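# Tighten two unmarked cover screws with cordless screwdriver

## Task

On the cover plate, find the two screws that lack an orange paint mark (these are the loose ones) and screw them in until tight, using the cordless screwdriver lying on the table, which runs while its trigger is squeezed. When you are done, the screwdriver must not be running.

## Robot and tools

Robot: two arms, left_arm and right_arm. Both carry an identical five-finger right hand, so the hands are not mirror images. Every hand axis and motor number means the same on both.

Scene frame: the origin is at table-top height, midway between the two arms' nominal bases. +x points out over the table, +z points up, and left_arm sits on the +y side. Image left and right do not match the arm names. Results give each hand point's position in metres, its orientation as a wxyz quaternion, and its velocities in m/s and rad/s. Printed positions can be a little off, more so at long reach.

Hand point: it lies 0.05 m in front of the palm, where index pad and thumb tip meet in a pinch. Its +z runs along the straightened fingers, which extend 0.06 to 0.07 m past it. Its +y points out of the palm, and its +x runs across the palm toward the little finger. A bracket on the wrist, on the little-finger side, can strike objects. Large tilts can shift the point by about 2 cm.

Row layout: one row holds 28 numbers, each from -1 to 1, covering both arms even when one is idle.
1-6: left_arm dx, dy, dz, rx, ry, rz.
7-14: left hand little, ring, middle, index, thumb_bend, thumb_turn, force_limit, speed.
15-28: the same fourteen numbers for right_arm and its hand.

The six pose numbers are offsets, not a pose. They count from that arm's Hand target as it stands when the action or move begins, and run along the scene axes. 1.0 equals 0.6 m, or 180 degrees for rx, ry, rz, which together form one rotation vector about the Hand target position. Sending the same offset again moves the arm further. Six zeros re-command the current Hand target.

Finger numbers are absolute targets: +1 is straight or open and -1 is curled shut. For thumb_turn, +1 keeps the thumb beside the palm and -1 swings it in front. A pinch is roughly index -0.22, thumb_bend -0.75, thumb_turn -0.57.
- force_limit: -1 to +1 maps linearly to about 0 to 10 N at the fingertip (15 N for the two thumb motors).
- speed: -1 is almost stopped and +1 is full speed (0.6 s for full travel).

There is no value meaning "unchanged". Repeat the hand's last executed eight numbers; if none were sent yet, send hand_measured followed by hand_force_limit and hand_speed. For a soft grip, close at speed -0.9 or lower. To grip harder, raise force_limit and also send a more closed target. Wrapping an object 0.035 to 0.08 m thick needs the thumb turned in front beforehand.

Tools:
- execute_actions(actions, cameras): actions is a list of actions. Each action is a list of up to 15 rows, one per 1/30 s step; if fewer are given, the last row is held to fill 15 steps. Each row in an action is measured from that action's start. cameras picks the images returned: [] for none, null or ["all"] for every one. An empty actions list just reports state.
- move(target, speed, blend, stop_force, zero, blocking, cameras): target is one row, or up to 15 rows that differ only in their offsets, all measured from the same starting Hand targets. speed is path top speed in m/s, 0.002 to 0.5 (default 0.25), and turning is capped at twice that in rad/s. blend is a corner-rounding radius in m for lists. stop_force (4 to 80 N) ends an arm's path when its wrist sensor feels that much push against the motion; use it slowly when approaching contact, and leave it out when backing away from something. It is unreliable while the hand turns. zero (default true) re-zeros the sensor first. blocking=false returns early and cannot be combined with stop_force. The hand numbers are applied at the start. The "move:" line reports done, off_target, moving, held, contact or fault; limits=paced means clipping and limits=held means withheld steps.
- wait(seconds 0 to 10, cameras); stop() brakes a running move.
- zoom_image(camera, region [x0,y0,x1,y1] in pixels, at most 504x504).
- show_instructions(): reference pages, including one on the cordless screwdriver.
- zero_wrist_force(arm).
- finished_scene(scene, check): the first call submits your check of each condition, and the second ends the scene for good.

Cameras: cam_head_left, cam_head_right, cam_high (896x504), cam_left_wrist, cam_right_wrist (672x504).

Results: Hand target is the clipped last command, and later offsets build on it. Each step clips the command to within 100 mm and 16 degrees of the measured pose, so big offsets may land short. Other fields:
- Joint positions and torques.
- Wrist force and torque in the hand's own axes, plus a peak line.
- hand_measured, hand_stopped_by (moving, target, force, stalled, fault) and hand_load_n, where positive means pushed open and a drop toward 0 signals a lost grip.
- Warning lines: "pose unreachable" (the arm-clearance check refused a command), MOTOR HOT, and fault lines.

Cautions: an outside force near 150 N, or a joint torque limit, freezes the arm for 10 s. Torque limits are 297 N m (shoulder pan and lift), 135 N m (elbow) and 48.6 N m (each wrist joint). Press against the screws only lightly and slowly, since the arms are stiff. Keep the arms from striking each other. Do not let the screwdriver or anything else fall off the table. Avoid jerky swings and overloaded fingers. Release the trigger so the driver is off at the end. Motors overheat when holding loads or pushing at unreachable targets, and the brakes set at 85 °C.

Each tool is called after ">>>" as name(argument=value, ...), one argument or row to a line, values as JSON.

Reference images:

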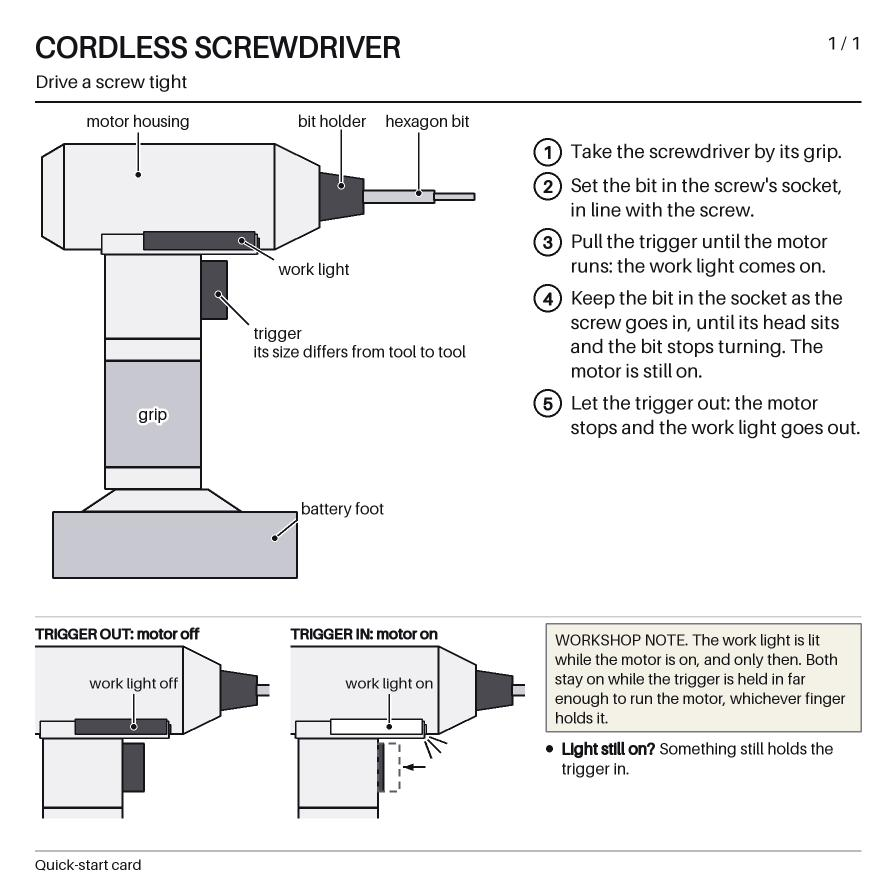

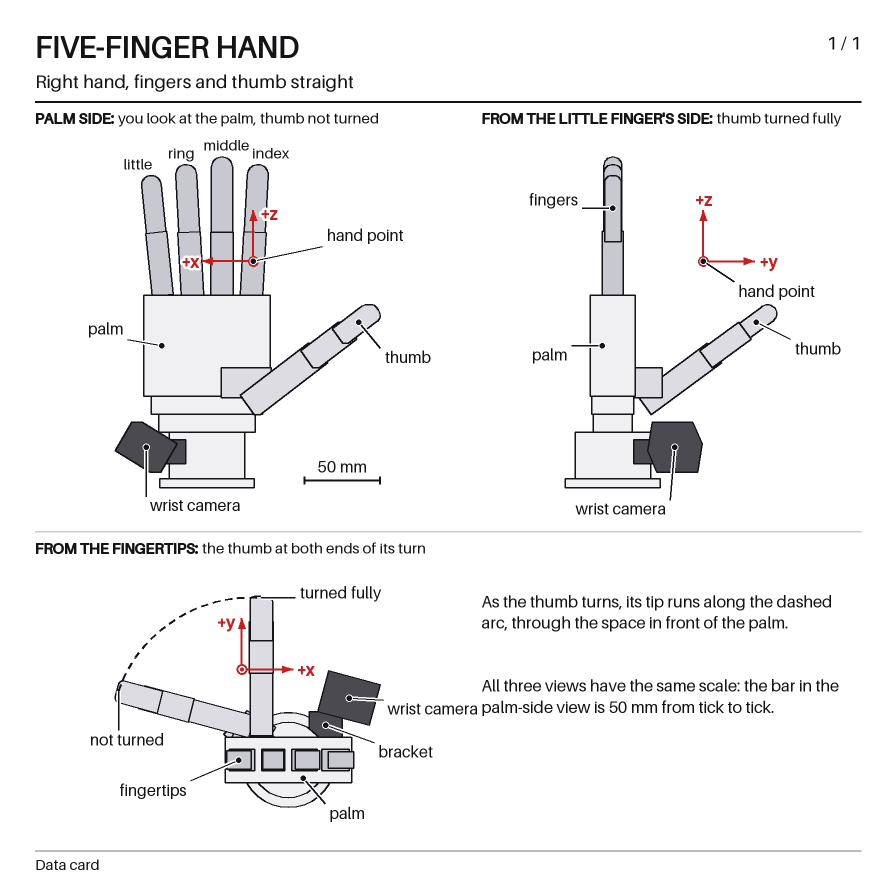

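## Session

>>> execute_actions(
  actions=[],
)

Scene clock: 0.00 s.
left_arm: end_effector_position=(+0.2956, +0.1548, +0.3895) hand_measured=(+1.000, +1.000, +1.000, +1.000, +1.000, +1.000) hand_load_n=(+0.0, +0.0, +0.0, +0.0, +0.0, +0.0) hand_stopped_by=(target, target, target, target, target, target) hand_force_limit=0.00 hand_speed=-0.80 end_effector_quat_wxyz=(-0.069, +0.198, +0.799, -0.564) end_effector_velocity=(+0.000, +0.000, +0.000) end_effector_angular_velocity=(+0.000, +0.000, +0.000) | right_arm: end_effector_position=(+1.0799, -0.1479, +0.3186) hand_measured=(+1.000, +1.000, +1.000, +1.000, +1.000, +1.000) hand_load_n=(+0.0, +0.0, +0.0, +0.0, +0.0, +0.0) hand_stopped_by=(target, target, target, target, target, target) hand_force_limit=0.00 hand_speed=-0.80 end_effector_quat_wxyz=(+0.236, +0.829, +0.357, +0.359) end_effector_velocity=(+0.000, +0.000, +0.000) end_effector_angular_velocity=(+0.000, -0.001, +0.000)
Joint positions: left_arm=[-0.786 -1.589 1.895 0.482 2.618 -2.305] | right_arm=[0.489 -0.541 0.461 0.906 2.111 1.091]
Joint velocities: left_arm=[0 0 0 0 0 0.001] | right_arm=[0 0 0 -0.001 0 0]
Joint torques (N m): no reading
Wrist force (N): no reading
Wrist torque (N m): no reading
Wrist force, peak (N): no reading
Hand target: left_arm +0.2956, +0.1548, +0.3895; -0.069, +0.198, +0.799, -0.564 | right_arm +1.0799, -0.1479, +0.3186; +0.236, +0.829, +0.357, +0.359

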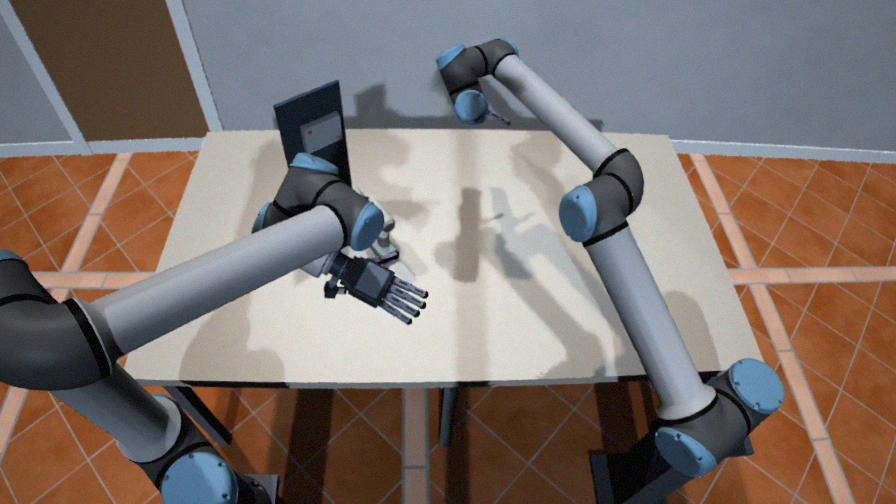

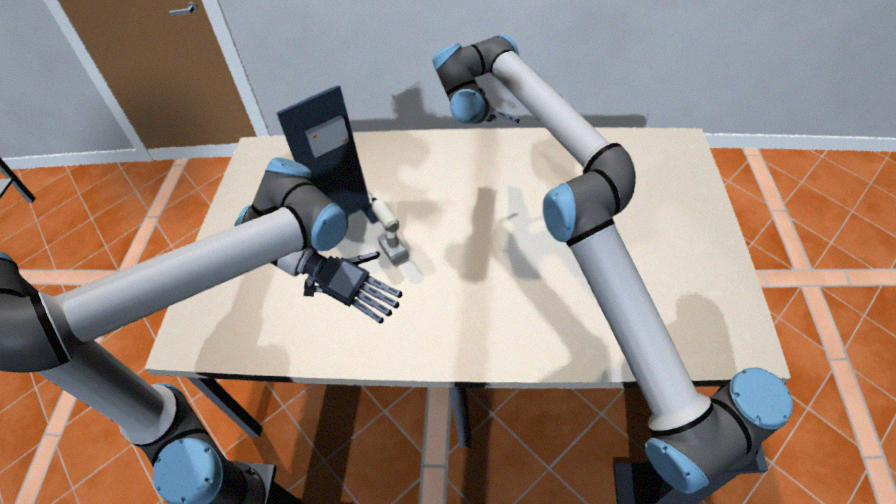

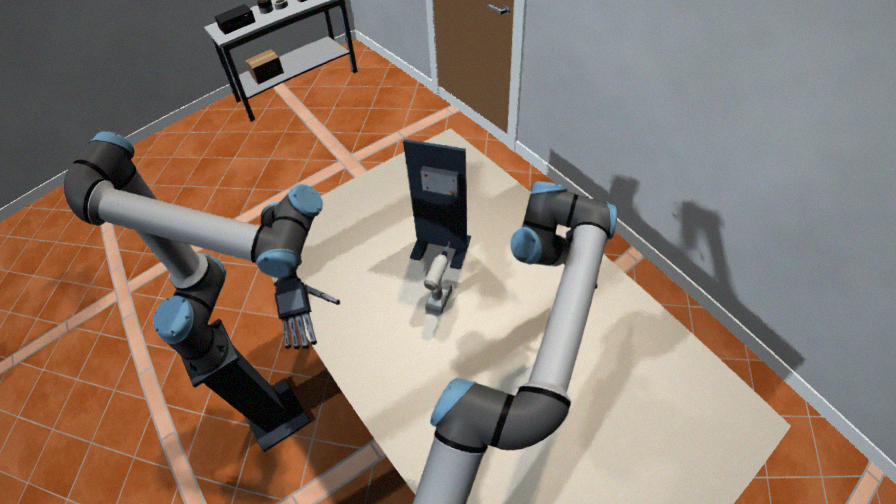

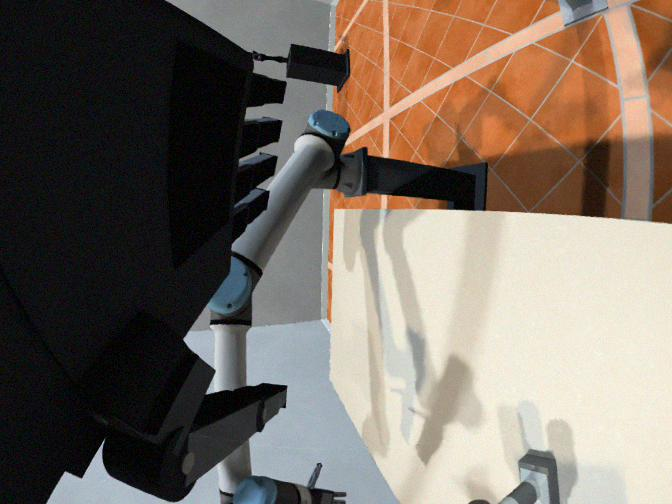

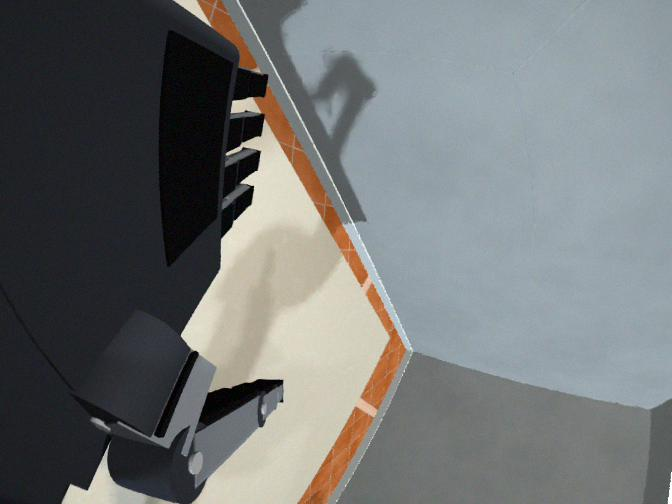

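>>> zoom_image(
  camera="cam_high",
  region=[360, 120, 540, 330],
)

>>> zoom_image(
  camera="cam_head_right",
  region=[260, 70, 440, 290],
)

>>> zoom_image(
  camera="cam_high",
  region=[410, 155, 470, 205],
)

Scaled by 2.400.

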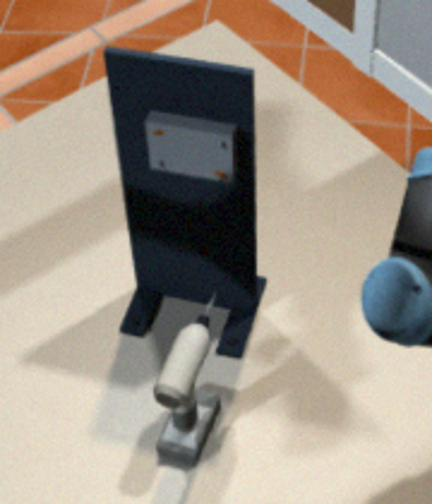

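Scaled by 2.291.

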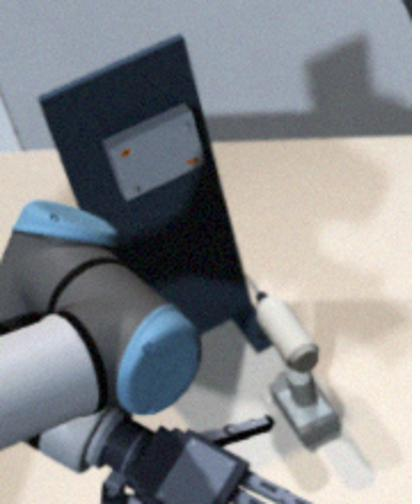

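Scaled by 8.400.

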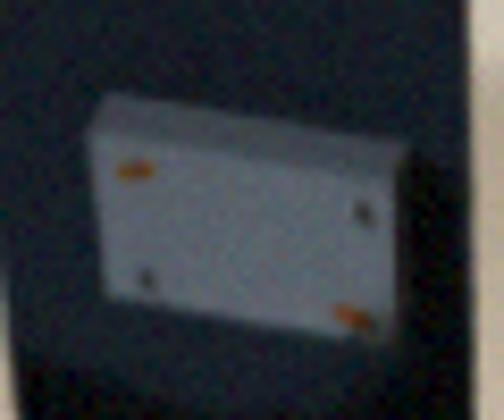

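>>> move(
  target=[0.0, 1.0, 0.0, 0, 0, 0.45, 1,1,1,1,1,1,0,-0.8, 0,0,0,0,0,0, 1,1,1,1,1,1,0,-0.8],
  speed=0.35,
)

Scene clock: 4.83 s.
left_arm: end_effector_position=(+0.2962, +0.7564, +0.3900) hand_measured=(+1.000, +1.000, +1.000, +1.000, +1.000, +1.000) hand_load_n=(+0.0, +0.0, +0.0, +0.0, +0.0, +0.0) hand_stopped_by=(target, target, target, target, target, target) hand_force_limit=0.00 hand_speed=-0.80 end_effector_quat_wxyz=(+0.313, -0.368, +0.736, -0.473) end_effector_velocity=(-0.001, +0.001, +0.000) end_effector_angular_velocity=(+0.001, +0.000, +0.002) | right_arm: end_effector_position=(+1.0799, -0.1479, +0.3186) hand_measured=(+1.000, +1.000, +1.000, +1.000, +1.000, +1.000) hand_load_n=(+0.0, +0.0, +0.0, +0.0, +0.0, +0.0) hand_stopped_by=(target, target, target, target, target, target) hand_force_limit=0.00 hand_speed=-0.80 end_effector_quat_wxyz=(+0.236, +0.829, +0.357, +0.359) end_effector_velocity=(+0.000, +0.000, +0.001) end_effector_angular_velocity=(+0.001, -0.002, +0.000)
Joint positions: left_arm=[0.397 -1.925 2.133 0.373 2.437 -2.557] | right_arm=[0.489 -0.541 0.461 0.906 2.111 1.091]
Joint velocities: left_arm=[0.002 0 0.001 0 0 0.001] | right_arm=[0 -0.001 0 -0.001 0 0]
Joint torques (N m): left_arm=[12.13 -19.6 -27.24 4.27 2.07 4.13] | right_arm=[-3.52 -122.6 -42.33 0.7 1.9 -0.62]
Wrist force (N): left_arm=[-0.3 -0.1 -0.3] | right_arm=[0.0 0.1 -0.1]
Wrist torque (N m): left_arm=[0.02 0.08 -0.03] | right_arm=[0.02 0.01 0.00]
Wrist force, peak (N): left_arm=[-1.4 -0.9 1.8] | right_arm=[0.5 -0.4 0.5]
Hand target: left_arm +0.2961, +0.7564, +0.3900; +0.313, -0.369, +0.736, -0.473 | right_arm +1.0799, -0.1479, +0.3186; +0.236, +0.829, +0.357, +0.359
Off the commanded pose: left_arm 0.002 m, 0 deg | right_arm 0.000 m, 0 deg.
move: done

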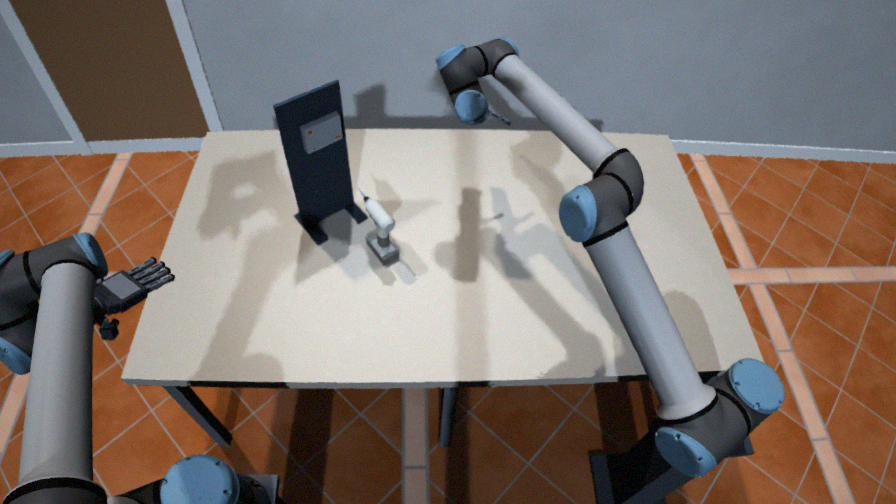

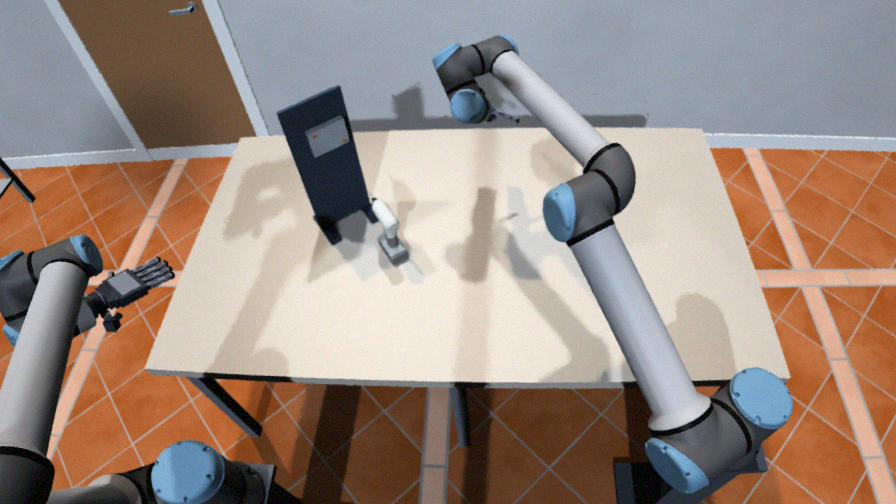

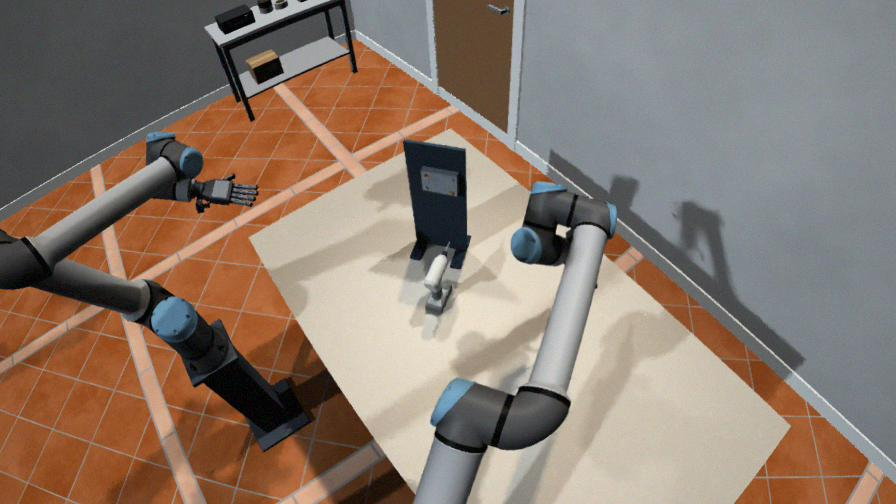

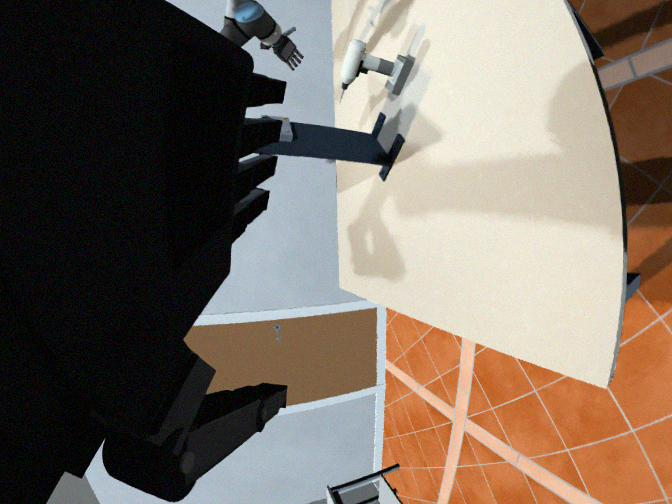

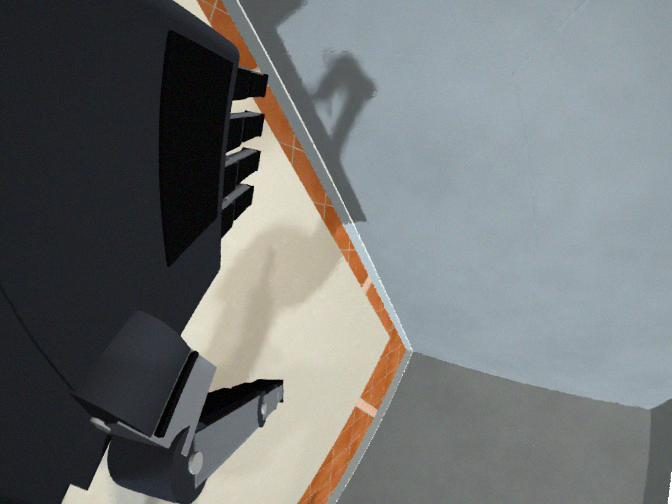

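>>> zoom_image(
  camera="cam_head_right",
  region=[270, 80, 430, 280],
)

>>> zoom_image(
  camera="cam_head_left",
  region=[265, 75, 425, 275],
)

>>> zoom_image(
  camera="cam_left_wrist",
  region=[250, 0, 450, 200],
)

>>> zoom_image(
  camera="cam_high",
  region=[390, 130, 490, 330],
)

Scaled by 2.520.

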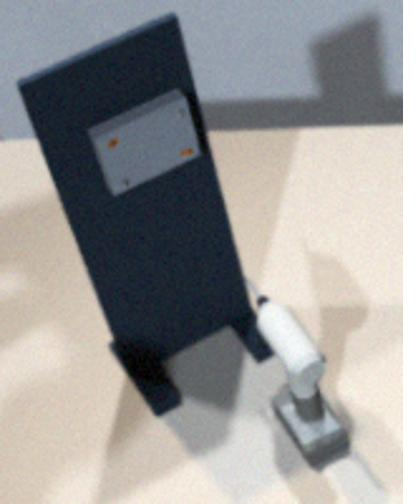

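Scaled by 2.520.

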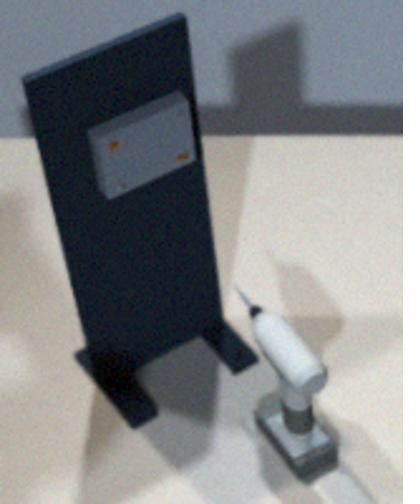

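Scaled by 2.520 from the camera's 672x504 image, which has a finer 960x720 frame.

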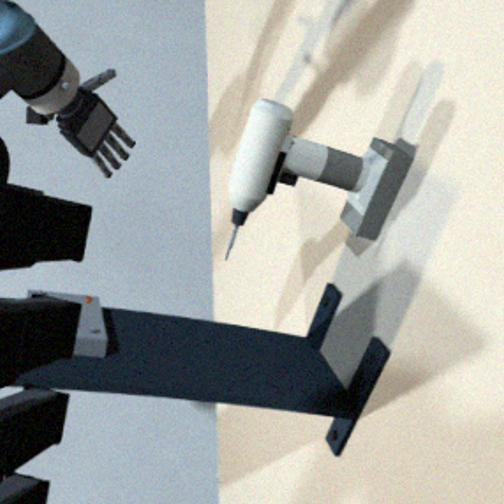

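Scaled by 2.520.

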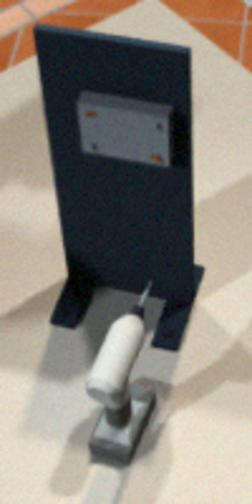

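>>> move(
  target=[
    [0,0,0,0,0,0,1,1,1,1,1,1,0,-0.8,-0.45,-0.1,0.2,-0.318,0.056,0.2625,1,1,1,1,1,1,0,-0.8],
    [0,0,0,0,0,0,1,1,1,1,1,1,0,-0.8,-0.9,-0.2,0.25,-0.636,0.112,0.525,1,1,1,1,1,1,0,-0.8],
  ],
  speed=0.35,
)

Scene clock: 11.00 s.
left_arm: end_effector_position=(+0.2961, +0.7564, +0.3899) hand_measured=(+1.000, +1.000, +1.000, +1.000, +1.000, +1.000) hand_load_n=(+0.0, +0.0, +0.0, +0.0, +0.0, +0.0) hand_stopped_by=(target, target, target, target, target, target) hand_force_limit=0.00 hand_speed=-0.80 end_effector_quat_wxyz=(+0.313, -0.369, +0.736, -0.473) end_effector_velocity=(+0.000, +0.000, +0.000) end_effector_angular_velocity=(+0.001, +0.000, +0.001) | right_arm: end_effector_position=(+0.5396, -0.2683, +0.4674) hand_measured=(+1.000, +1.000, +1.000, +1.000, +1.000, +1.000) hand_load_n=(+0.0, +0.0, +0.0, +0.0, +0.0, +0.0) hand_stopped_by=(target, target, target, target, target, target) hand_force_limit=0.00 hand_speed=-0.80 end_effector_quat_wxyz=(+0.408, -0.129, +0.894, -0.134) end_effector_velocity=(+0.000, +0.000, -0.001) end_effector_angular_velocity=(-0.002, +0.000, +0.001)
Joint positions: left_arm=[0.397 -1.925 2.133 0.373 2.437 -2.557] | right_arm=[0.653 -1.606 1.754 0.762 2.216 -1.373]
Joint velocities: left_arm=[0.001 0 0 0 0 0.001] | right_arm=[0 0.001 0 -0.001 0 -0.002]
Joint torques (N m): left_arm=[12.28 -23.15 -41.38 0.71 1.3 4.05] | right_arm=[-14.56 -39.86 -45.62 0.06 -0.41 -2.28]
Wrist force (N): left_arm=[-0.3 0.3 -0.2] | right_arm=[1.1 0.7 0.6]
Wrist torque (N m): left_arm=[0.07 0.07 -0.01] | right_arm=[-0.06 -0.13 0.03]
Wrist force, peak (N): left_arm=[-0.7 0.4 0.3] | right_arm=[0.9 0.2 1.6]
Hand target: left_arm +0.2961, +0.7564, +0.3900; +0.313, -0.369, +0.736, -0.473 | right_arm +0.5396, -0.2684, +0.4675; +0.408, -0.129, +0.894, -0.134
Off the commanded pose: left_arm 0.000 m, 0 deg | right_arm 0.001 m, 0 deg.
move: done

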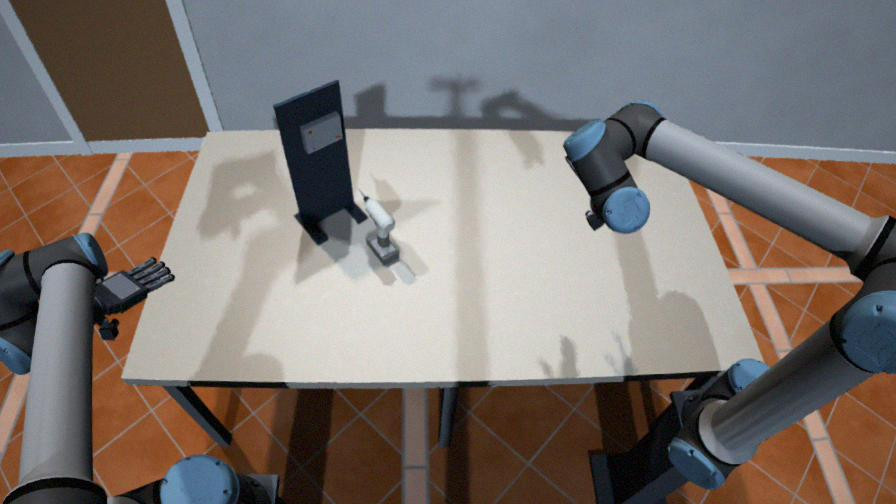

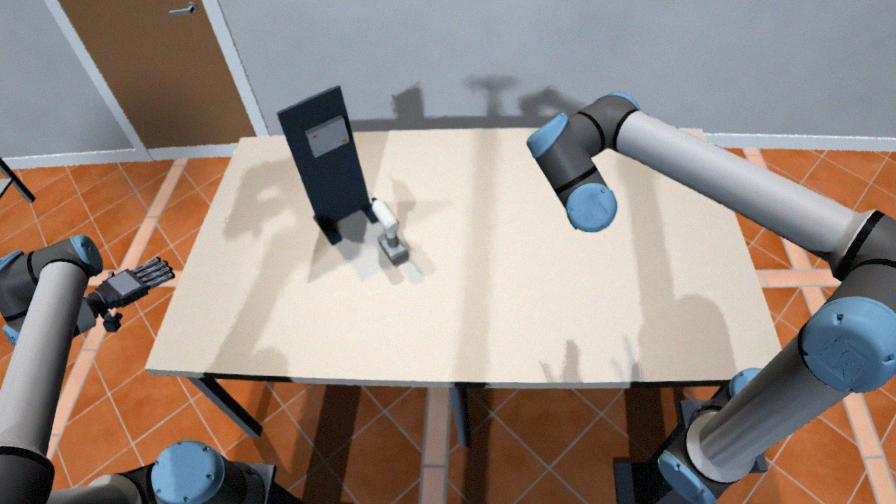

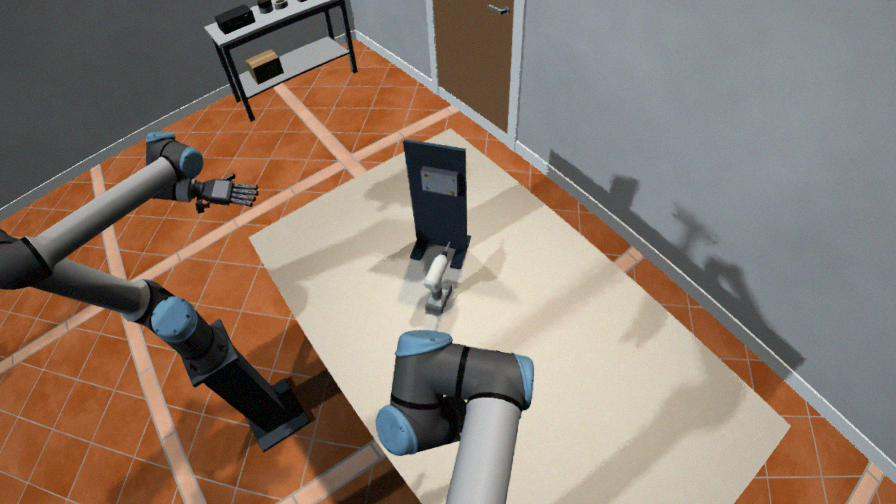

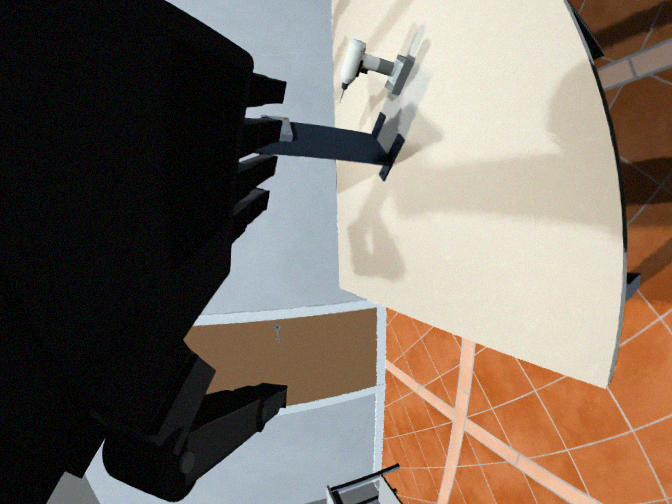

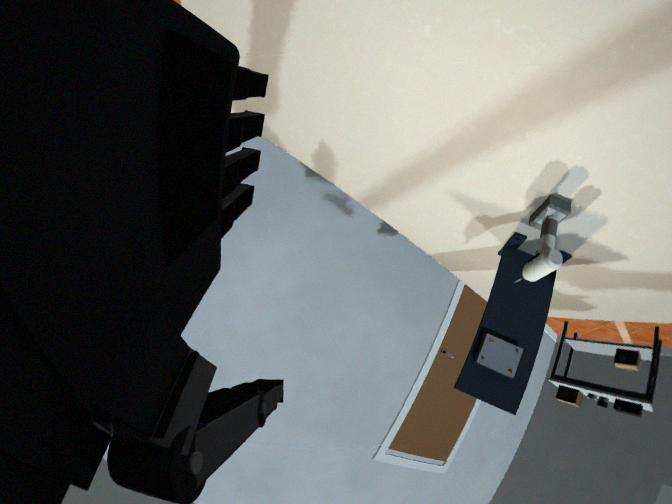

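>>> move(
  target=[0,0,0,0,0,0,1,1,1,1,1,1,0,-0.8,-0.35,0.4,-0.45,0.1688,-0.195,0.134,1,1,1,1,1,1,0,-0.8],
  speed=0.3,
)

Scene clock: 14.20 s.
left_arm: end_effector_position=(+0.2961, +0.7564, +0.3899) hand_measured=(+1.000, +1.000, +1.000, +1.000, +1.000, +1.000) hand_load_n=(-0.5, +0.0, +0.0, +0.0, +0.0, -0.5) hand_stopped_by=(target, target, target, target, target, target) hand_force_limit=0.00 hand_speed=-0.80 end_effector_quat_wxyz=(+0.313, -0.369, +0.736, -0.473) end_effector_velocity=(+0.000, +0.000, +0.000) end_effector_angular_velocity=(+0.000, +0.001, +0.000) | right_arm: end_effector_position=(+0.3300, -0.0283, +0.1978) hand_measured=(+1.000, +1.000, +1.000, +1.000, +1.000, +1.000) hand_load_n=(+0.0, +0.0, +0.0, +0.0, +0.0, +0.0) hand_stopped_by=(target, target, target, target, target, target) hand_force_limit=0.00 hand_speed=-0.80 end_effector_quat_wxyz=(+0.691, -0.153, +0.689, +0.153) end_effector_velocity=(+0.000, +0.000, +0.000) end_effector_angular_velocity=(+0.002, -0.001, +0.000)
Joint positions: left_arm=[0.397 -1.925 2.133 0.373 2.437 -2.557] | right_arm=[1.145 -1.262 2.254 -0.996 2.34 -1.575]
Joint velocities: left_arm=[0 0 0 0 -0.001 0] | right_arm=[0 0.002 0 -0.004 0 0]
Joint torques (N m): left_arm=[10.07 -23.43 -48.26 -1.26 1.39 3.93] | right_arm=[3.12 -44.57 -30.06 -4.81 2.01 -0.68]
Wrist force (N): left_arm=[-0.4 -0.1 -0.3] | right_arm=[0.9 -0.2 0.1]
Wrist torque (N m): left_arm=[0.01 0.09 -0.04] | right_arm=[-0.20 0.01 -0.08]
Wrist force, peak (N): left_arm=[-0.2 0.6 -0.6] | right_arm=[3.1 1.5 -0.4]
Hand target: left_arm +0.2961, +0.7564, +0.3900; +0.313, -0.369, +0.736, -0.473 | right_arm +0.3300, -0.0283, +0.1978; +0.691, -0.153, +0.689, +0.153
Off the commanded pose: left_arm 0.000 m, 0 deg | right_arm 0.001 m, 0 deg.
move: done

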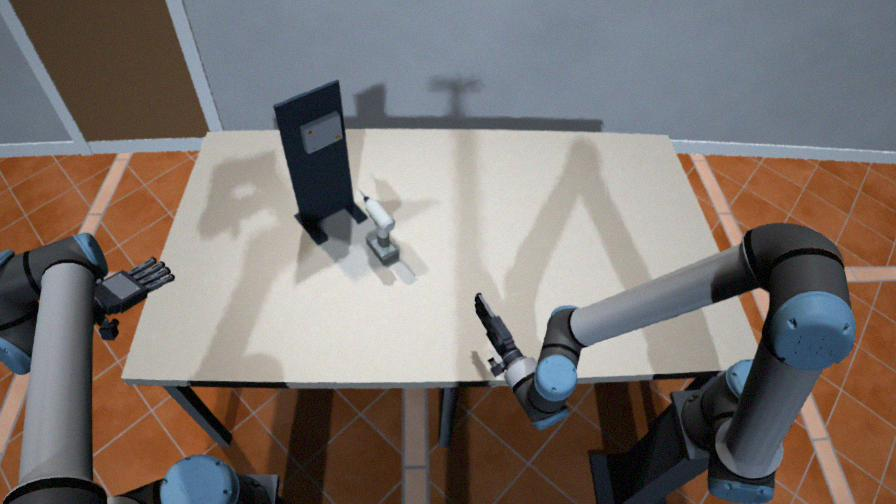

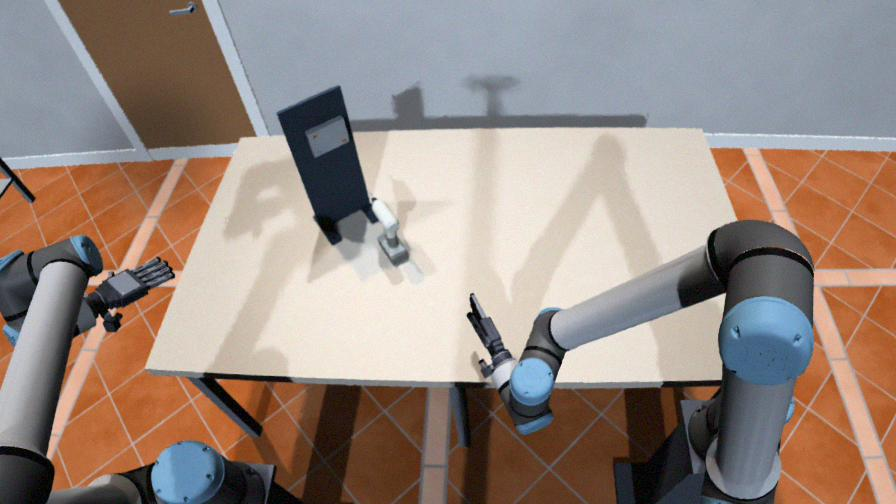

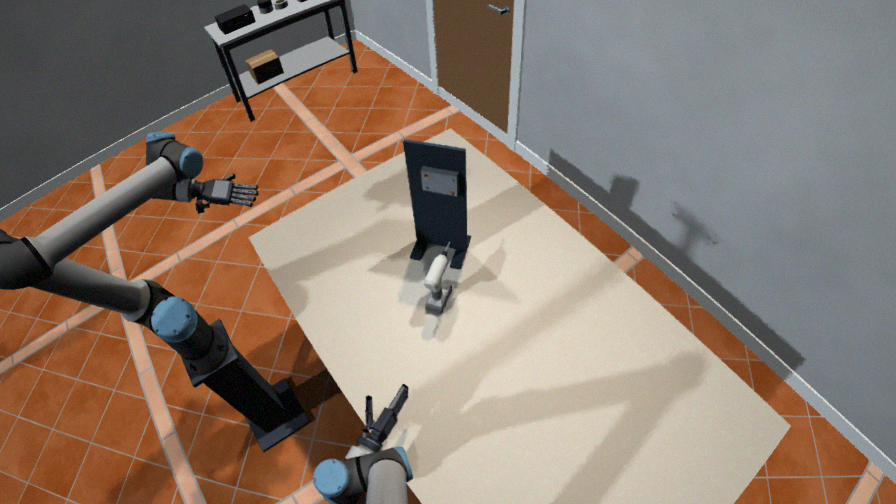

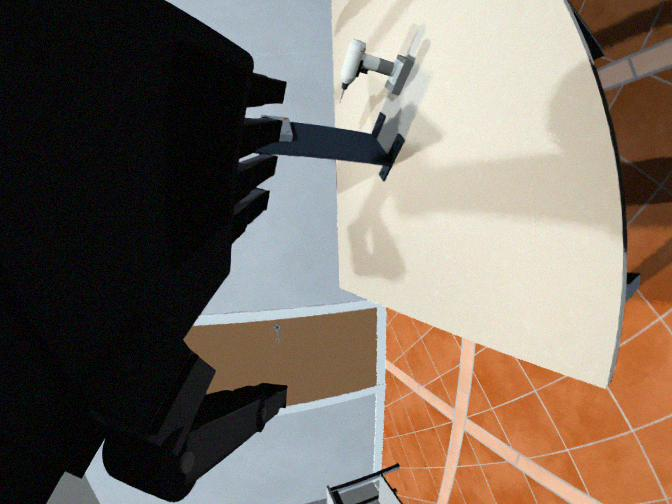

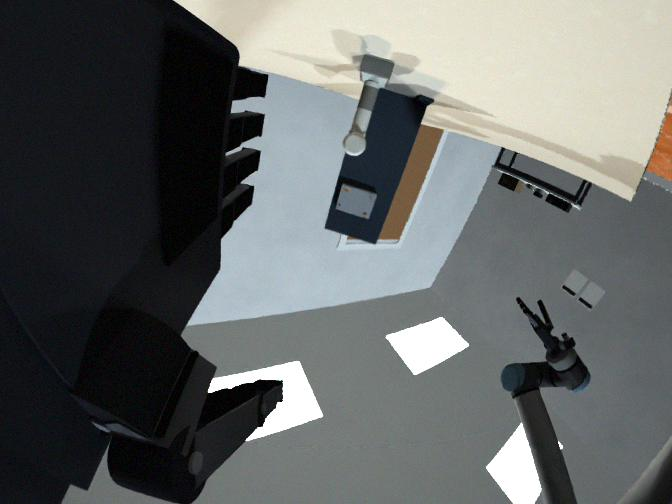

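>>> zoom_image(
  camera="cam_right_wrist",
  region=[300, 30, 460, 250],
)

>>> zoom_image(
  camera="cam_head_left",
  region=[350, 180, 530, 400],
)

Scaled by 2.291 from the camera's 672x504 image, which has a finer 960x720 frame.

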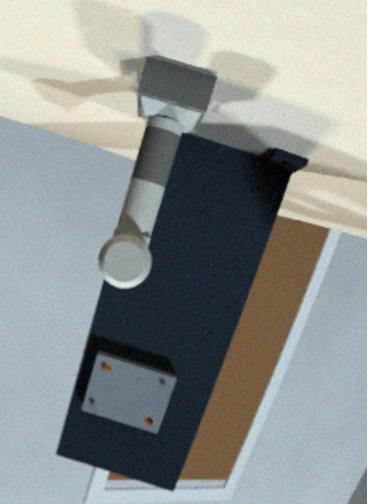

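Scaled by 2.291.

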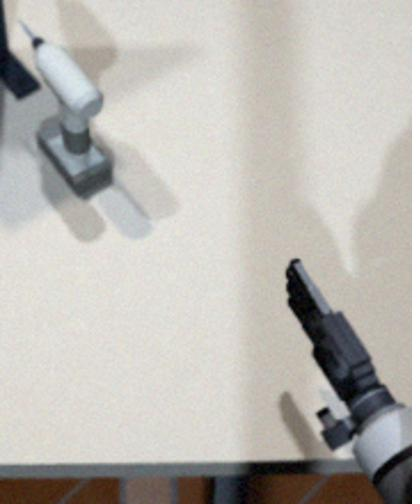

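>>> move(
  target=[0,0,0,0,0,0,1,1,1,1,1,1,0,-0.8,-0.0705,0.151,0,0,0,0,1,1,1,1,1,1,0,-0.8],
  speed=0.25,
  cameras=["cam_right_wrist"],
)

>>> zoom_image(
  camera="cam_right_wrist",
  region=[220, 0, 420, 240],
)

Scene clock: 16.17 s.
left_arm: end_effector_position=(+0.2961, +0.7564, +0.3900) hand_measured=(+1.000, +1.000, +1.000, +1.000, +1.000, +1.000) hand_load_n=(+0.0, +0.0, +0.0, +0.0, +0.0, -0.5) hand_stopped_by=(target, target, target, target, target, target) hand_force_limit=0.00 hand_speed=-0.80 end_effector_quat_wxyz=(+0.313, -0.369, +0.736, -0.473) end_effector_velocity=(+0.000, +0.000, +0.000) end_effector_angular_velocity=(+0.001, -0.001, -0.001) | right_arm: end_effector_position=(+0.2878, +0.0621, +0.1979) hand_measured=(+1.000, +1.000, +1.000, +1.000, +1.000, +1.000) hand_load_n=(+0.0, +0.0, +0.0, +0.0, +0.0, +0.0) hand_stopped_by=(target, target, target, target, target, target) hand_force_limit=0.00 hand_speed=-0.80 end_effector_quat_wxyz=(+0.692, -0.153, +0.689, +0.153) end_effector_velocity=(+0.001, +0.001, +0.001) end_effector_angular_velocity=(+0.001, +0.000, -0.001)
Joint positions: left_arm=[0.397 -1.925 2.133 0.373 2.437 -2.557] | right_arm=[1.268 -1.154 2.075 -0.925 2.463 -1.576]
Joint velocities: left_arm=[0 0 0 -0.001 0.001 0] | right_arm=[0 0.001 -0.002 0.001 0.001 0]
Joint torques (N m): left_arm=[10.42 -24.12 -51.34 -1.71 1.47 4.11] | right_arm=[9.07 -55.68 -31.94 -3.74 0.8 1.69]
Wrist force (N): left_arm=[-0.2 -0.3 -0.2] | right_arm=[0.9 0.1 -0.6]
Wrist torque (N m): left_arm=[-0.02 0.06 -0.04] | right_arm=[-0.14 0.05 -0.07]
Wrist force, peak (N): left_arm=[-0.6 -0.1 -0.3] | right_arm=[1.0 2.8 -0.6]
Hand target: left_arm +0.2961, +0.7564, +0.3900; +0.313, -0.369, +0.736, -0.473 | right_arm +0.2878, +0.0622, +0.1979; +0.692, -0.153, +0.689, +0.153
Off the commanded pose: left_arm 0.000 m, 0 deg | right_arm 0.000 m, 0 deg.
move: done
Images, in order (width x height): cam_right_wrist 672x504.

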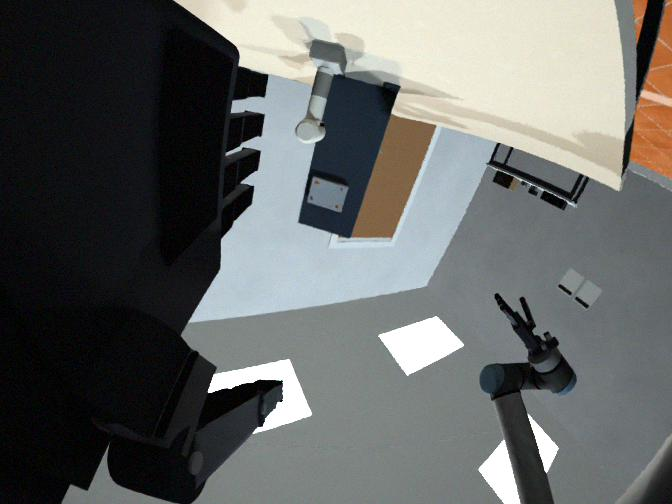

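Scaled by 2.100 from the camera's 672x504 image, which has a finer 960x720 frame.

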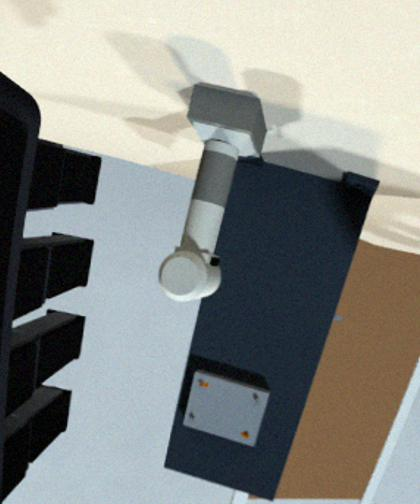

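>>> zoom_image(
  camera="cam_right_wrist",
  region=[180, 0, 672, 370],
)

Scaled by 1.024 from the camera's 672x504 image, which has a finer 960x720 frame.

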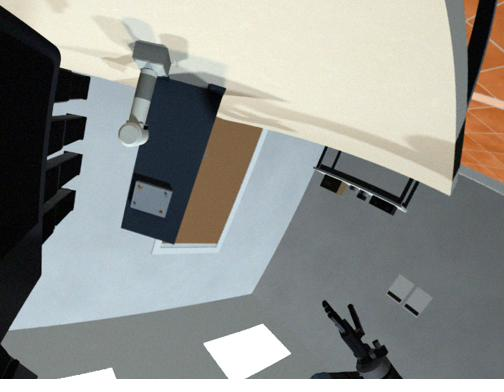

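>>> move(
  target=[0,0,0,0,0,0,1,1,1,1,1,1,0,-0.8,0.25,0.1,0,0,0,0,1,1,1,1,1,1,0,-0.8],
  speed=0.25,
  cameras=["cam_right_wrist","cam_head_left","cam_high"],
)

>>> zoom_image(
  camera="cam_right_wrist",
  region=[220, 0, 460, 240],
)

>>> zoom_image(
  camera="cam_head_left",
  region=[340, 180, 520, 360],
)

Scene clock: 18.40 s.
left_arm: end_effector_position=(+0.2961, +0.7564, +0.3900) hand_measured=(+1.000, +1.000, +1.000, +1.000, +1.000, +1.000) hand_load_n=(+0.0, +0.0, +0.0, +0.0, +0.0, +0.0) hand_stopped_by=(target, target, target, target, target, target) hand_force_limit=0.00 hand_speed=-0.80 end_effector_quat_wxyz=(+0.313, -0.369, +0.736, -0.473) end_effector_velocity=(+0.000, +0.000, +0.000) end_effector_angular_velocity=(+0.000, +0.000, +0.000) | right_arm: end_effector_position=(+0.4375, +0.1224, +0.1979) hand_measured=(+1.000, +1.000, +1.000, +1.000, +1.000, +1.000) hand_load_n=(+0.0, +0.0, +0.0, +0.0, +0.0, -0.5) hand_stopped_by=(target, target, target, target, target, target) hand_force_limit=0.00 hand_speed=-0.80 end_effector_quat_wxyz=(+0.691, -0.153, +0.689, +0.153) end_effector_velocity=(+0.000, +0.000, -0.001) end_effector_angular_velocity=(+0.000, +0.000, +0.000)
Joint positions: left_arm=[0.397 -1.925 2.133 0.373 2.437 -2.557] | right_arm=[1.076 -1.071 1.929 -0.861 2.271 -1.574]
Joint velocities: left_arm=[-0.001 0 0 0 -0.001 0] | right_arm=[0 0.001 -0.001 0 0 0]
Joint torques (N m): left_arm=[8.29 -23.15 -51.19 -1.87 1.85 3.33] | right_arm=[-9.75 -71.35 -32.68 -4.53 -0.26 1.44]
Wrist force (N): left_arm=[-0.1 0.0 -0.1] | right_arm=[0.7 0.5 -0.3]
Wrist torque (N m): left_arm=[0.02 0.04 -0.02] | right_arm=[-0.09 0.05 -0.06]
Wrist force, peak (N): left_arm=[-0.7 -0.1 -0.2] | right_arm=[0.5 0.5 -3.1]
Hand target: left_arm +0.2961, +0.7564, +0.3900; +0.313, -0.369, +0.736, -0.473 | right_arm +0.4376, +0.1224, +0.1980; +0.691, -0.153, +0.689, +0.153
Off the commanded pose: left_arm 0.000 m, 0 deg | right_arm 0.000 m, 0 deg.
move: done
Images, in order (width x height): cam_head_left 896x504, cam_high 896x504, cam_right_wrist 672x504.

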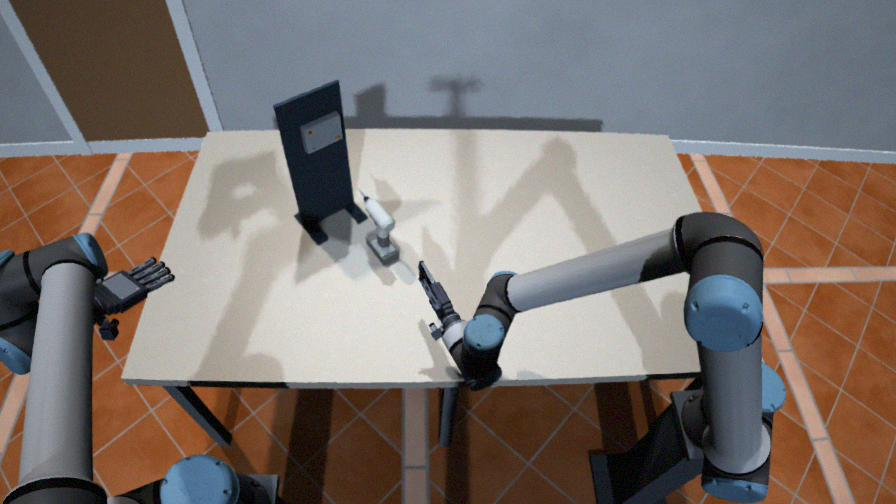

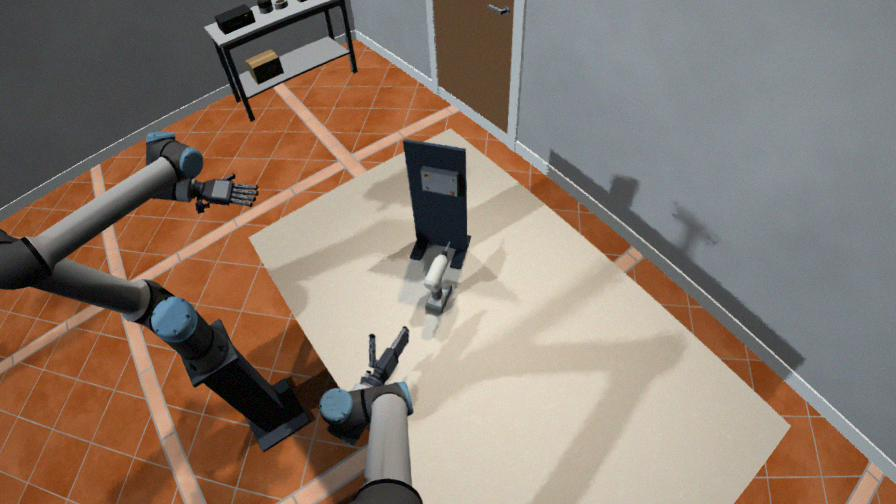

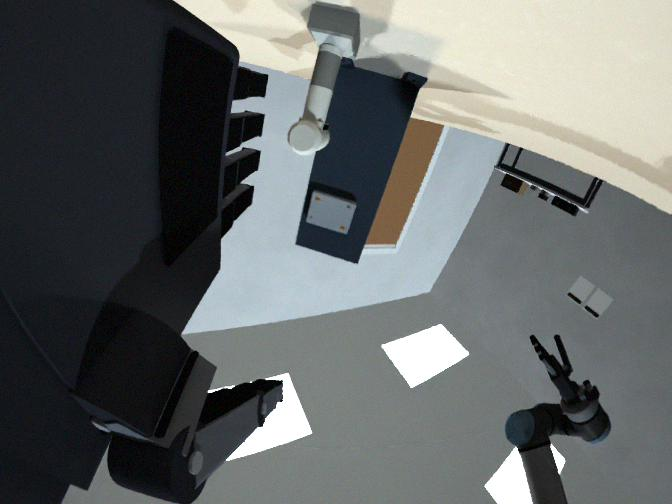

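Scaled by 2.100 from the camera's 672x504 image, which has a finer 960x720 frame.

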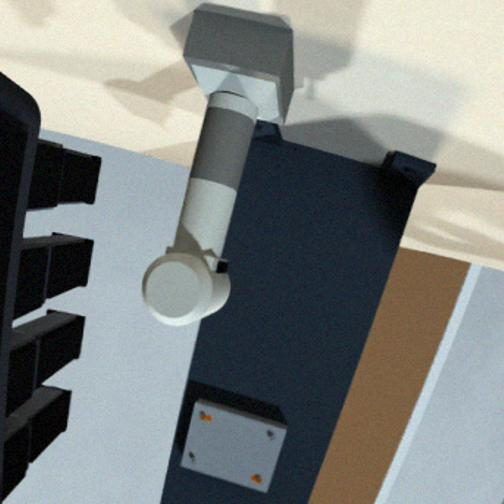

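Scaled by 2.800.

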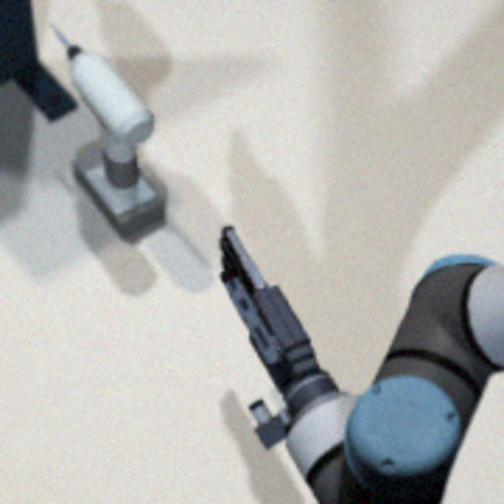

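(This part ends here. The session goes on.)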